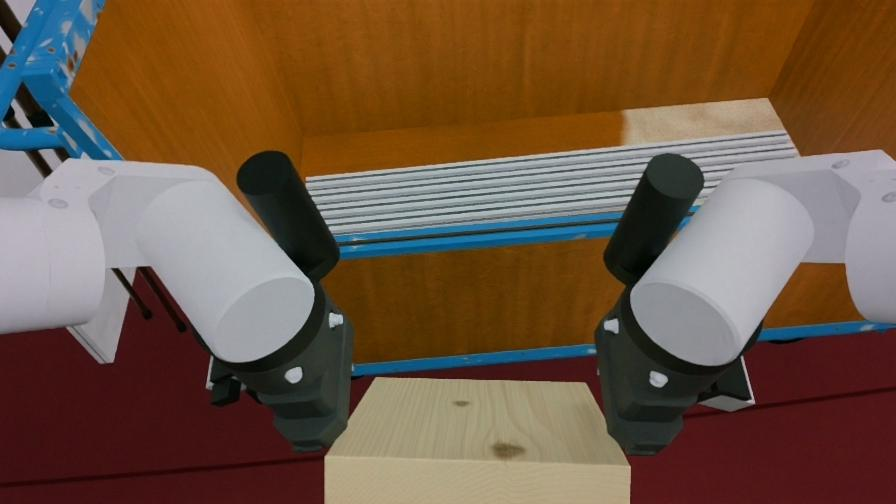

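Request:
move:
  base: {"turn_rad_s":0.5,"for_s":0.307}

Request:
move:
  base: {"x_m_s":0.25,"for_s":1.72}
  cameras: ["all"]

Scene clock: 346.33 s.
Joint torques (N m): left_arm=[-29.16 10.61 25.97 -9.63 5.56 -8.53 1.72] | right_arm=[-33.15 -11.2 -20.28 -10.38 -5.1 -7.46 -0.95]
External joint torques (N m): left_arm=[-8.06 18.22 18.27 -10.39 5.52 -8.14 1.73] | right_arm=[-12.36 -18.89 -13.1 -11.27 -5.27 -7.13 -0.95]
Wrist force (N): left_arm=[-2.0 40.0 -12.9] | right_arm=[-1.7 -39.1 -7.8]
Wrist torque (N m): left_arm=[0.36 -0.25 -1.43] | right_arm=[-0.14 -0.03 1.27]
Wrist force, peak (N): left_arm=[-1.4 40.9 -13.1] | right_arm=[-1.7 -39.9 -7.5]
move: done
base_odometry: x=-0.027 y=-0.212 heading=+0.008
lidar_m: 0.74 0.78 1.80 4.66 1.47 1.03 0.97 1.01 1.34 3.26 1.13 0.79
base_status: done (sent for 0.3 of 0.3 s)
joint_positions: torso_squat_rad=+0.100 torso_shift_rad=+0.000 torso_pitch_rad=+0.551 torso_yaw_rad=+0.000 left_shoulder_pitch_rad=+1.421 left_shoulder_roll_rad=+3.060 left_shoulder_yaw_rad=+1.412 left_elbow_rad=-1.167 left_forearm_roll_rad=+1.583 left_wrist_pitch_rad=+0.748 left_hand_roll_rad=+0.870 left_gripper_m=+0.060 right_shoulder_pitch_rad=+1.422 right_shoulder_roll_rad=-3.060 right_shoulder_yaw_rad=-1.413 right_elbow_rad=-1.167 right_forearm_roll_rad=-1.583 right_wrist_pitch_rad=+0.748 right_hand_roll_rad=-0.870 right_gripper_m=+0.060 head_pan_rad=+0.000 head_tilt_rad=+0.400
joint_status: not commanded
wheel_motors_off: 0
motor_effort: left_wheel=-2(21) right_wheel=+19(36)
chest: x=-0.0659 y=+0.0001 z=+1.2407 quat_wxyz=(+0.962, +0.000, +0.272, +0.000)
left_hand: x=+0.4064 y=+0.1238 z=+0.8407 quat_wxyz=(+0.997, -0.066, -0.049, -0.002)
right_hand: x=+0.4065 y=-0.1236 z=+0.8408 quat_wxyz=(+0.997, +0.066, -0.049, +0.001)
pictures: none

Scene clock: 348.97 s.
Joint torques (N m): left_arm=[-29.02 10.23 25.86 -9.58 5.58 -8.25 1.71] | right_arm=[-32.55 -11.13 -19.99 -10.16 -5.1 -7.43 -1.09]
External joint torques (N m): left_arm=[-7.91 17.84 18.16 -10.34 5.55 -7.86 1.72] | right_arm=[-11.76 -18.82 -12.81 -11.05 -5.27 -7.11 -1.1]
Wrist force (N): left_arm=[-1.8 40.0 -13.2] | right_arm=[-1.5 -39.0 -8.1]
Wrist torque (N m): left_arm=[0.47 -0.26 -1.42] | right_arm=[-0.08 -0.03 1.27]
Wrist force, peak (N): left_arm=[-1.7 41.0 -13.0] | right_arm=[-1.6 -39.8 -8.2]
move: done
base_odometry: x=+0.406 y=-0.209 heading=+0.009
lidar_m: 0.31 0.32 0.44 3.82 2.09 1.49 1.40 1.46 1.93 4.68 0.49 0.34
base_status: done (sent for 1.73 of 1.73 s)
joint_positions: torso_squat_rad=+0.100 torso_shift_rad=+0.000 torso_pitch_rad=+0.551 torso_yaw_rad=+0.000 left_shoulder_pitch_rad=+1.421 left_shoulder_roll_rad=+3.060 left_shoulder_yaw_rad=+1.412 left_elbow_rad=-1.167 left_forearm_roll_rad=+1.583 left_wrist_pitch_rad=+0.748 left_hand_roll_rad=+0.870 left_gripper_m=+0.060 right_shoulder_pitch_rad=+1.422 right_shoulder_roll_rad=-3.060 right_shoulder_yaw_rad=-1.413 right_elbow_rad=-1.167 right_forearm_roll_rad=-1.583 right_wrist_pitch_rad=+0.748 right_hand_roll_rad=-0.870 right_gripper_m=+0.060 head_pan_rad=+0.000 head_tilt_rad=+0.400
joint_status: not commanded
wheel_motors_off: 0
motor_effort: left_wheel=+3(33) right_wheel=-3(47)
chest: x=-0.0658 y=+0.0001 z=+1.2407 quat_wxyz=(+0.962, +0.000, +0.272, +0.000)
left_hand: x=+0.4065 y=+0.1238 z=+0.8407 quat_wxyz=(+0.997, -0.066, -0.049, -0.002)
right_hand: x=+0.4066 y=-0.1236 z=+0.8408 quat_wxyz=(+0.997, +0.066, -0.049, +0.001)
pictures: head_camera, left_wrist_camera, right_wrist_camera
head_camera: T_world_to_cam=[[-0.00907, -0.9995, -0.03016, 0.04184], [-0.77931, 0.02596, -0.62611, 0.97291], [0.62658, 0.01782, -0.77916, 0.99952]] pos_world=[0.1323, -0.00125, 1.38919]
left_wrist_camera: T_world_to_cam=[[0.99593, 0.02827, 0.08561, -0.48081], [-0.02586, -0.82007, 0.57168, -0.33962], [0.08637, -0.57156, -0.816, 0.79414]] pos_world=[0.40148, 0.18898, 0.88333]
right_wrist_camera: T_world_to_cam=[[-0.99161, -0.02143, -0.12751, 0.50646], [-0.09533, 0.78737, 0.60906, -0.3489], [0.08735, 0.61611, -0.78281, 0.77101]] pos_world=[0.4016, -0.18946, 0.88063]

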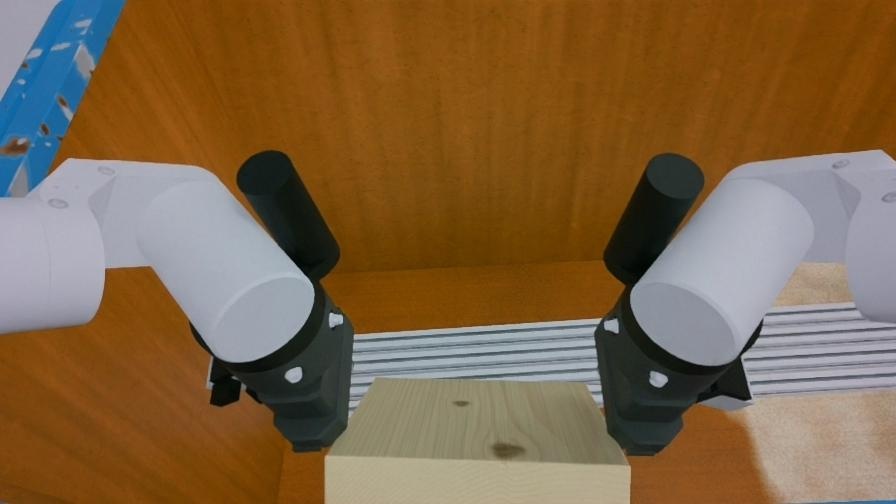

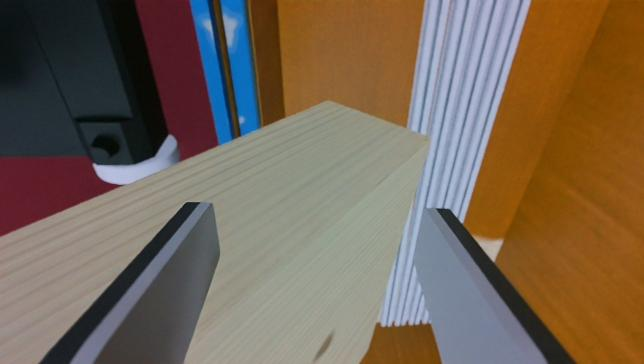

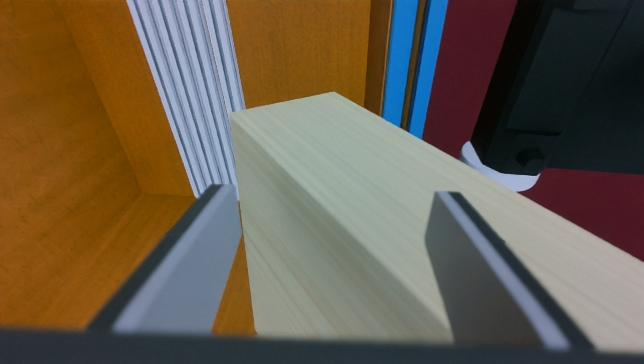

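Request:
move:
  joints: {"torso_squat_rad":0.9,"torso_shift_rad":0.45,"torso_pitch_rad":0.65,"head_tilt_rad":0.5}
  min_time_s: 4
  cameras: ["all"]

Scene clock: 358.97 s.
Joint torques (N m): left_arm=[-27.95 11.25 25.32 -10.33 5.65 -8.18 1.71] | right_arm=[-31.75 -11.26 -19.74 -11 -5.28 -7.3 -1.11]
External joint torques (N m): left_arm=[-8.13 18.4 18.09 -10.35 5.52 -7.92 1.71] | right_arm=[-12.2 -18.55 -13 -11.22 -5.34 -7.1 -1.11]
Wrist force (N): left_arm=[-0.1 39.2 -13.3] | right_arm=[-0.1 -38.9 -7.9]
Wrist torque (N m): left_arm=[0.54 -0.22 -1.42] | right_arm=[-0.06 0.00 1.25]
Wrist force, peak (N): left_arm=[-1.6 41.3 -12.7] | right_arm=[-1.9 -39.7 -8.0]
move: done
base_odometry: x=+0.406 y=-0.209 heading=+0.008
lidar_m: 0.32 0.33 0.45 3.82 2.12 1.49 1.40 1.46 1.92 4.68 0.48 0.34
base_status: not commanded
joint_positions: torso_squat_rad=+0.900 torso_shift_rad=+0.450 torso_pitch_rad=+0.651 torso_yaw_rad=+0.000 left_shoulder_pitch_rad=+1.421 left_shoulder_roll_rad=+3.060 left_shoulder_yaw_rad=+1.412 left_elbow_rad=-1.167 left_forearm_roll_rad=+1.583 left_wrist_pitch_rad=+0.748 left_hand_roll_rad=+0.870 left_gripper_m=+0.060 right_shoulder_pitch_rad=+1.422 right_shoulder_roll_rad=-3.060 right_shoulder_yaw_rad=-1.413 right_elbow_rad=-1.167 right_forearm_roll_rad=-1.583 right_wrist_pitch_rad=+0.748 right_hand_roll_rad=-0.870 right_gripper_m=+0.060 head_pan_rad=+0.000 head_tilt_rad=+0.500
joint_status: all done
wheel_motors_off: 0
motor_effort: left_wheel=-3(5) right_wheel=+3(4)
chest: x=+0.1489 y=+0.0001 z=+0.9185 quat_wxyz=(+0.948, +0.000, +0.320, +0.000)
left_hand: x=+0.5789 y=+0.1237 z=+0.4734 quat_wxyz=(+0.998, -0.066, +0.001, +0.001)
right_hand: x=+0.5790 y=-0.1237 z=+0.4734 quat_wxyz=(+0.998, +0.066, +0.001, -0.002)
pictures: head_camera, left_wrist_camera, right_wrist_camera
head_camera: T_world_to_cam=[[-0.01497, -0.9995, -0.0278, 0.03301], [-0.88813, 0.02606, -0.45885, 0.79538], [0.45934, 0.01782, -0.88808, 0.75826]] pos_world=[0.35859, -0.00125, 1.03927]
left_wrist_camera: T_world_to_cam=[[0.9995, 0.02822, -0.01422, -0.57593], [0.03129, -0.82007, 0.5714, -0.15808], [0.00446, -0.57156, -0.82055, 0.52902]] pos_world=[0.57822, 0.18898, 0.51622]
right_wrist_camera: T_world_to_cam=[[-0.99938, -0.0215, -0.02795, 0.58797], [-0.03415, 0.78737, 0.61554, -0.14725], [0.00877, 0.61611, -0.78761, 0.5162]] pos_world=[0.57805, -0.18946, 0.51363]

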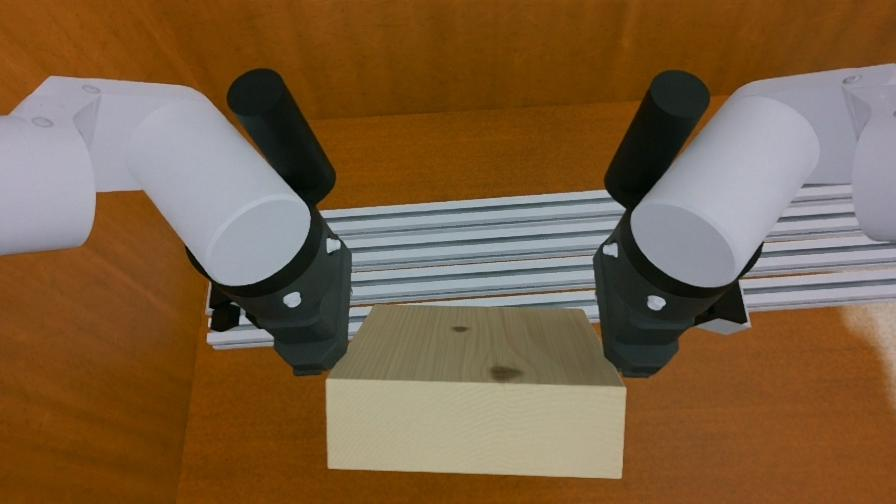

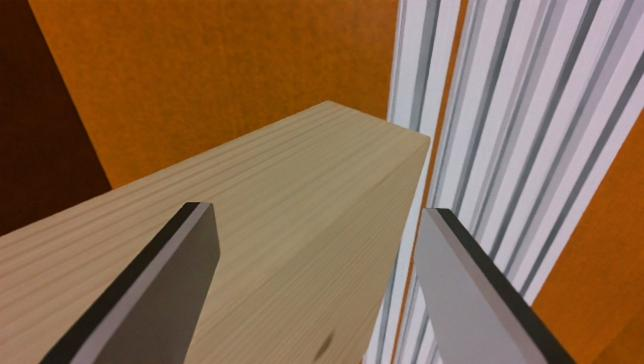

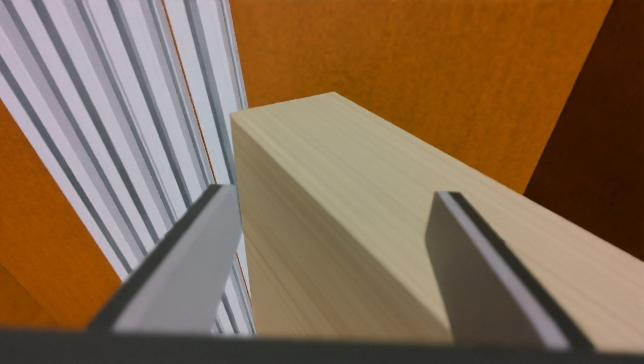

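Request:
move:
  joints: {"torso_squat_rad":1.05,"torso_pitch_rad":0.7}
  min_time_s: 2.5
  cameras: ["head_camera","left_wrist_camera"]

Request:
move:
  joints: {"torso_pitch_rad":0.78}
  min_time_s: 2
  cameras: ["head_camera","left_wrist_camera"]

Scene clock: 364.60 s.
Joint torques (N m): left_arm=[-15.72 23.69 17.7 -18.34 5.5 -7.69 -1.52] | right_arm=[-1.95 -25.21 -5.46 -16.65 -5.38 -5.15 -1.64]
External joint torques (N m): left_arm=[3.53 30.66 10.69 -18.07 5.32 -7.48 -1.52] | right_arm=[17.11 -32.33 1.12 -16.6 -5.39 -5 -1.63]
Wrist force (N): left_arm=[6.1 45.3 22.1] | right_arm=[22.0 -40.1 47.7]
Wrist torque (N m): left_arm=[0.36 -1.22 1.80] | right_arm=[1.64 3.46 1.36]
Wrist force, peak (N): left_arm=[-4.9 41.6 45.6] | right_arm=[4.9 -49.9 116.2]
move: done
base_odometry: x=+0.406 y=-0.209 heading=+0.008
lidar_m: 0.31 0.32 0.44 3.81 2.10 1.49 1.40 1.45 1.94 4.66 0.50 0.34
base_status: not commanded
joint_positions: torso_squat_rad=+1.050 torso_shift_rad=+0.449 torso_pitch_rad=+0.697 torso_yaw_rad=+0.000 left_shoulder_pitch_rad=+1.418 left_shoulder_roll_rad=+3.057 left_shoulder_yaw_rad=+1.414 left_elbow_rad=-1.165 left_forearm_roll_rad=+1.583 left_wrist_pitch_rad=+0.748 left_hand_roll_rad=+0.870 left_gripper_m=+0.060 right_shoulder_pitch_rad=+1.415 right_shoulder_roll_rad=-3.057 right_shoulder_yaw_rad=-1.416 right_elbow_rad=-1.166 right_forearm_roll_rad=-1.583 right_wrist_pitch_rad=+0.747 right_hand_roll_rad=-0.870 right_gripper_m=+0.060 head_pan_rad=+0.000 head_tilt_rad=+0.500
joint_status: all done
wheel_motors_off: 0
motor_effort: left_wheel=-4(10) right_wheel=-7(11)
chest: x=+0.1217 y=+0.0001 z=+0.8315 quat_wxyz=(+0.940, +0.000, +0.341, +0.000)
left_hand: x=+0.5339 y=+0.1248 z=+0.3687 quat_wxyz=(+0.998, -0.066, +0.021, +0.005)
right_hand: x=+0.5365 y=-0.1230 z=+0.3707 quat_wxyz=(+0.998, +0.067, +0.019, -0.005)
head_camera: T_world_to_cam=[[-0.01605, -0.99951, -0.027, 0.0297], [-0.9083, 0.02586, -0.41751, 0.69937], [0.41801, 0.01782, -0.90827, 0.71525]] pos_world=[0.33674, -0.00115, 0.94244]
left_wrist_camera: T_world_to_cam=[[0.99794, 0.03314, -0.05489, -0.51732], [0.05856, -0.81986, 0.56956, -0.10988], [-0.02613, -0.5716, -0.82011, 0.46014]] pos_world=[0.53471, 0.19008, 0.41155]

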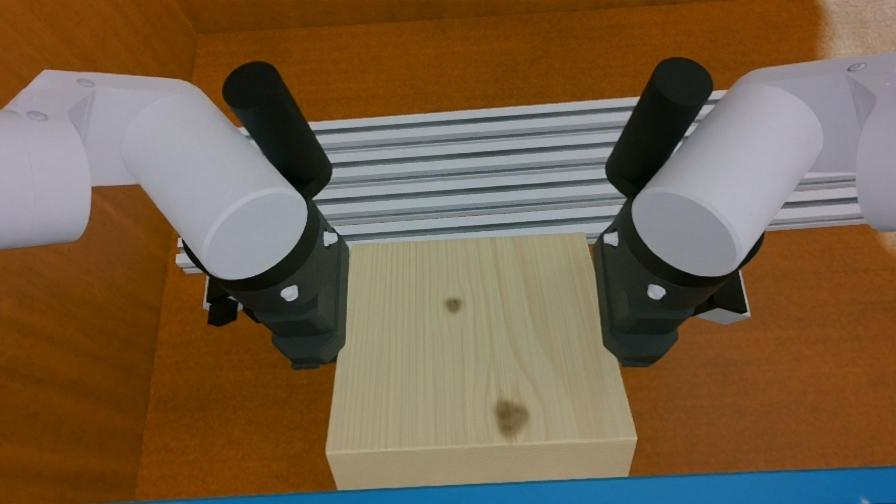

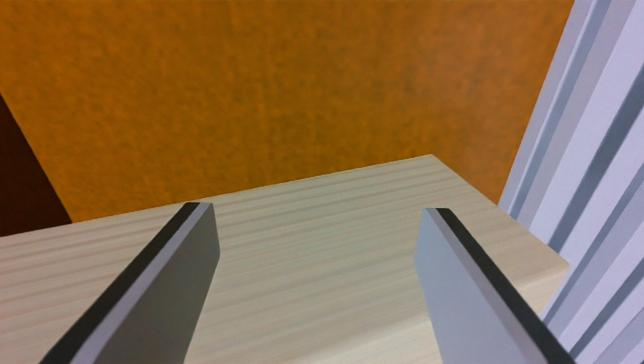

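Scene clock: 366.93 s.
Joint torques (N m): left_arm=[-20.92 17.36 20.02 -16.01 5.27 -7.57 -0.82] | right_arm=[-5.54 -23.32 -7.62 -16.94 -7.24 -2.94 -1.28]
External joint torques (N m): left_arm=[-2.78 23.91 13.41 -15.2 5.02 -7.46 -0.82] | right_arm=[12.46 -30.12 -1.42 -16.42 -7.18 -2.86 -1.27]
Wrist force (N): left_arm=[6.7 40.5 0.9] | right_arm=[12.7 -39.1 35.9]
Wrist torque (N m): left_arm=[0.72 -0.16 0.60] | right_arm=[1.39 -1.86 0.95]
Wrist force, peak (N): left_arm=[4.7 46.3 27.4] | right_arm=[-21.7 -46.9 111.6]
move: contact_stop
base_odometry: x=+0.406 y=-0.209 heading=+0.008
lidar_m: 0.31 0.33 0.44 3.82 2.12 1.49 1.41 1.47 1.93 4.68 0.50 0.34
base_status: not commanded
joint_positions: torso_squat_rad=+1.051 torso_shift_rad=+0.446 torso_pitch_rad=+0.767 torso_yaw_rad=-0.001 left_shoulder_pitch_rad=+1.420 left_shoulder_roll_rad=+3.059 left_shoulder_yaw_rad=+1.413 left_elbow_rad=-1.166 left_forearm_roll_rad=+1.583 left_wrist_pitch_rad=+0.748 left_hand_roll_rad=+0.870 left_gripper_m=+0.060 right_shoulder_pitch_rad=+1.416 right_shoulder_roll_rad=-3.057 right_shoulder_yaw_rad=-1.416 right_elbow_rad=-1.166 right_forearm_roll_rad=-1.582 right_wrist_pitch_rad=+0.747 right_hand_roll_rad=-0.870 right_gripper_m=+0.060 head_pan_rad=+0.000 head_tilt_rad=+0.500
joint_status: torso_pitch_rad contact_stop (moved +0.070 of +0.083)
wheel_motors_off: 0
motor_effort: left_wheel=-6(12) right_wheel=-3(11)
chest: x=+0.1365 y=+0.0001 z=+0.8171 quat_wxyz=(+0.927, +0.000, +0.374, +0.000)
left_hand: x=+0.5139 y=+0.1238 z=+0.3259 quat_wxyz=(+0.996, -0.066, +0.057, +0.006)
right_hand: x=+0.5173 y=-0.1236 z=+0.3281 quat_wxyz=(+0.996, +0.067, +0.054, -0.007)
head_camera: T_world_to_cam=[[-0.01851, -0.99951, -0.02529, 0.02848], [-0.93526, 0.02625, -0.35299, 0.65783], [0.35348, 0.01712, -0.93529, 0.72692]] pos_world=[0.35882, -0.00125, 0.9128]
left_wrist_camera: T_world_to_cam=[[0.9914, 0.03066, -0.1272, -0.47235], [0.09779, -0.81956, 0.56459, -0.10374], [-0.08693, -0.57217, -0.81551, 0.45374]] pos_world=[0.51788, 0.18908, 0.36852]

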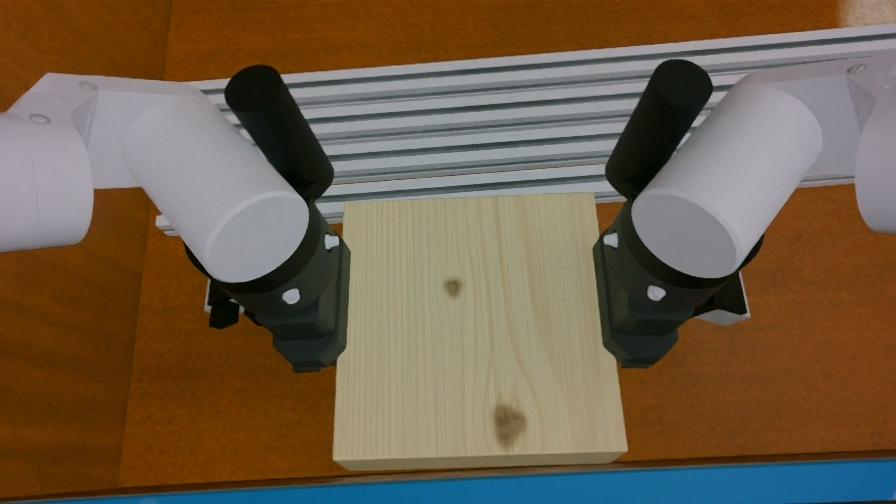

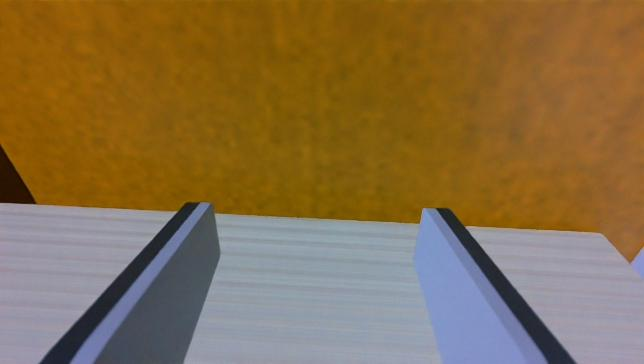

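Request:
move:
  joints: {"torso_pitch_rad":0.755}
  cameras: ["left_wrist_camera","right_wrist_camera"]

Scene clock: 368.97 s.
Joint torques (N m): left_arm=[-26.73 13.1 23.54 -14.27 5.92 -7.71 0.33] | right_arm=[-18.9 -17.19 -13.28 -16.06 -6.5 -4.34 -1.11]
External joint torques (N m): left_arm=[-8.43 19.7 16.86 -13.53 5.69 -7.58 0.33] | right_arm=[-0.79 -24.02 -7.04 -15.6 -6.45 -4.26 -1.1]
Wrist force (N): left_arm=[4.0 39.8 -17.7] | right_arm=[13.4 -37.8 3.0]
Wrist torque (N m): left_arm=[1.02 -0.32 -0.59] | right_arm=[0.77 0.47 1.05]
Wrist force, peak (N): left_arm=[3.8 40.5 -17.9] | right_arm=[12.3 -39.6 36.9]
move: done
base_odometry: x=+0.406 y=-0.209 heading=+0.008
lidar_m: 0.31 0.32 0.44 3.81 2.11 1.48 1.41 1.46 1.93 4.67 0.50 0.33
base_status: not commanded
joint_positions: torso_squat_rad=+1.051 torso_shift_rad=+0.446 torso_pitch_rad=+0.755 torso_yaw_rad=-0.001 left_shoulder_pitch_rad=+1.421 left_shoulder_roll_rad=+3.060 left_shoulder_yaw_rad=+1.412 left_elbow_rad=-1.167 left_forearm_roll_rad=+1.583 left_wrist_pitch_rad=+0.748 left_hand_roll_rad=+0.870 left_gripper_m=+0.060 right_shoulder_pitch_rad=+1.419 right_shoulder_roll_rad=-3.059 right_shoulder_yaw_rad=-1.414 right_elbow_rad=-1.166 right_forearm_roll_rad=-1.582 right_wrist_pitch_rad=+0.747 right_hand_roll_rad=-0.870 right_gripper_m=+0.060 head_pan_rad=+0.000 head_tilt_rad=+0.500
joint_status: all done
wheel_motors_off: 0
motor_effort: left_wheel=-5(8) right_wheel=-1(4)
chest: x=+0.1343 y=+0.0001 z=+0.8195 quat_wxyz=(+0.930, +0.000, +0.369, +0.000)
left_hand: x=+0.5160 y=+0.1237 z=+0.3320 quat_wxyz=(+0.996, -0.066, +0.053, +0.005)
right_hand: x=+0.5181 y=-0.1239 z=+0.3334 quat_wxyz=(+0.997, +0.066, +0.051, -0.006)
left_wrist_camera: T_world_to_cam=[[0.99261, 0.02918, -0.11778, -0.47732], [0.09118, -0.81987, 0.56524, -0.10425], [-0.08007, -0.5718, -0.81648, 0.45562]] pos_world=[0.51978, 0.18898, 0.37471]
right_wrist_camera: T_world_to_cam=[[-0.99723, -0.01944, 0.07173, 0.48912], [0.02899, 0.78693, 0.61636, -0.09592], [-0.06842, 0.61674, -0.78419, 0.44548]] pos_world=[0.52103, -0.18975, 0.37338]

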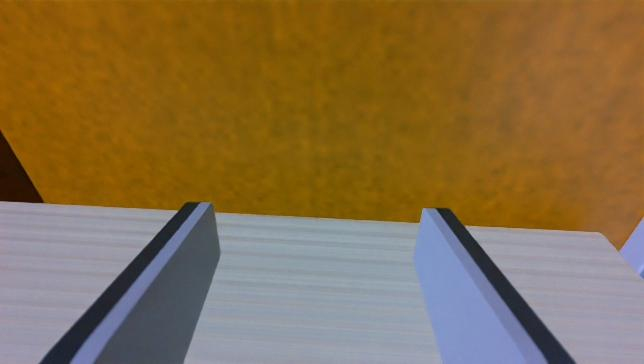

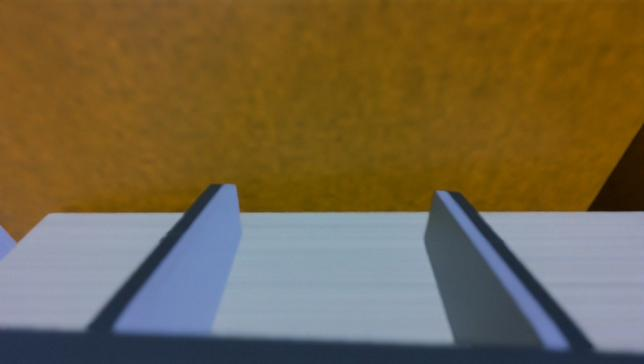

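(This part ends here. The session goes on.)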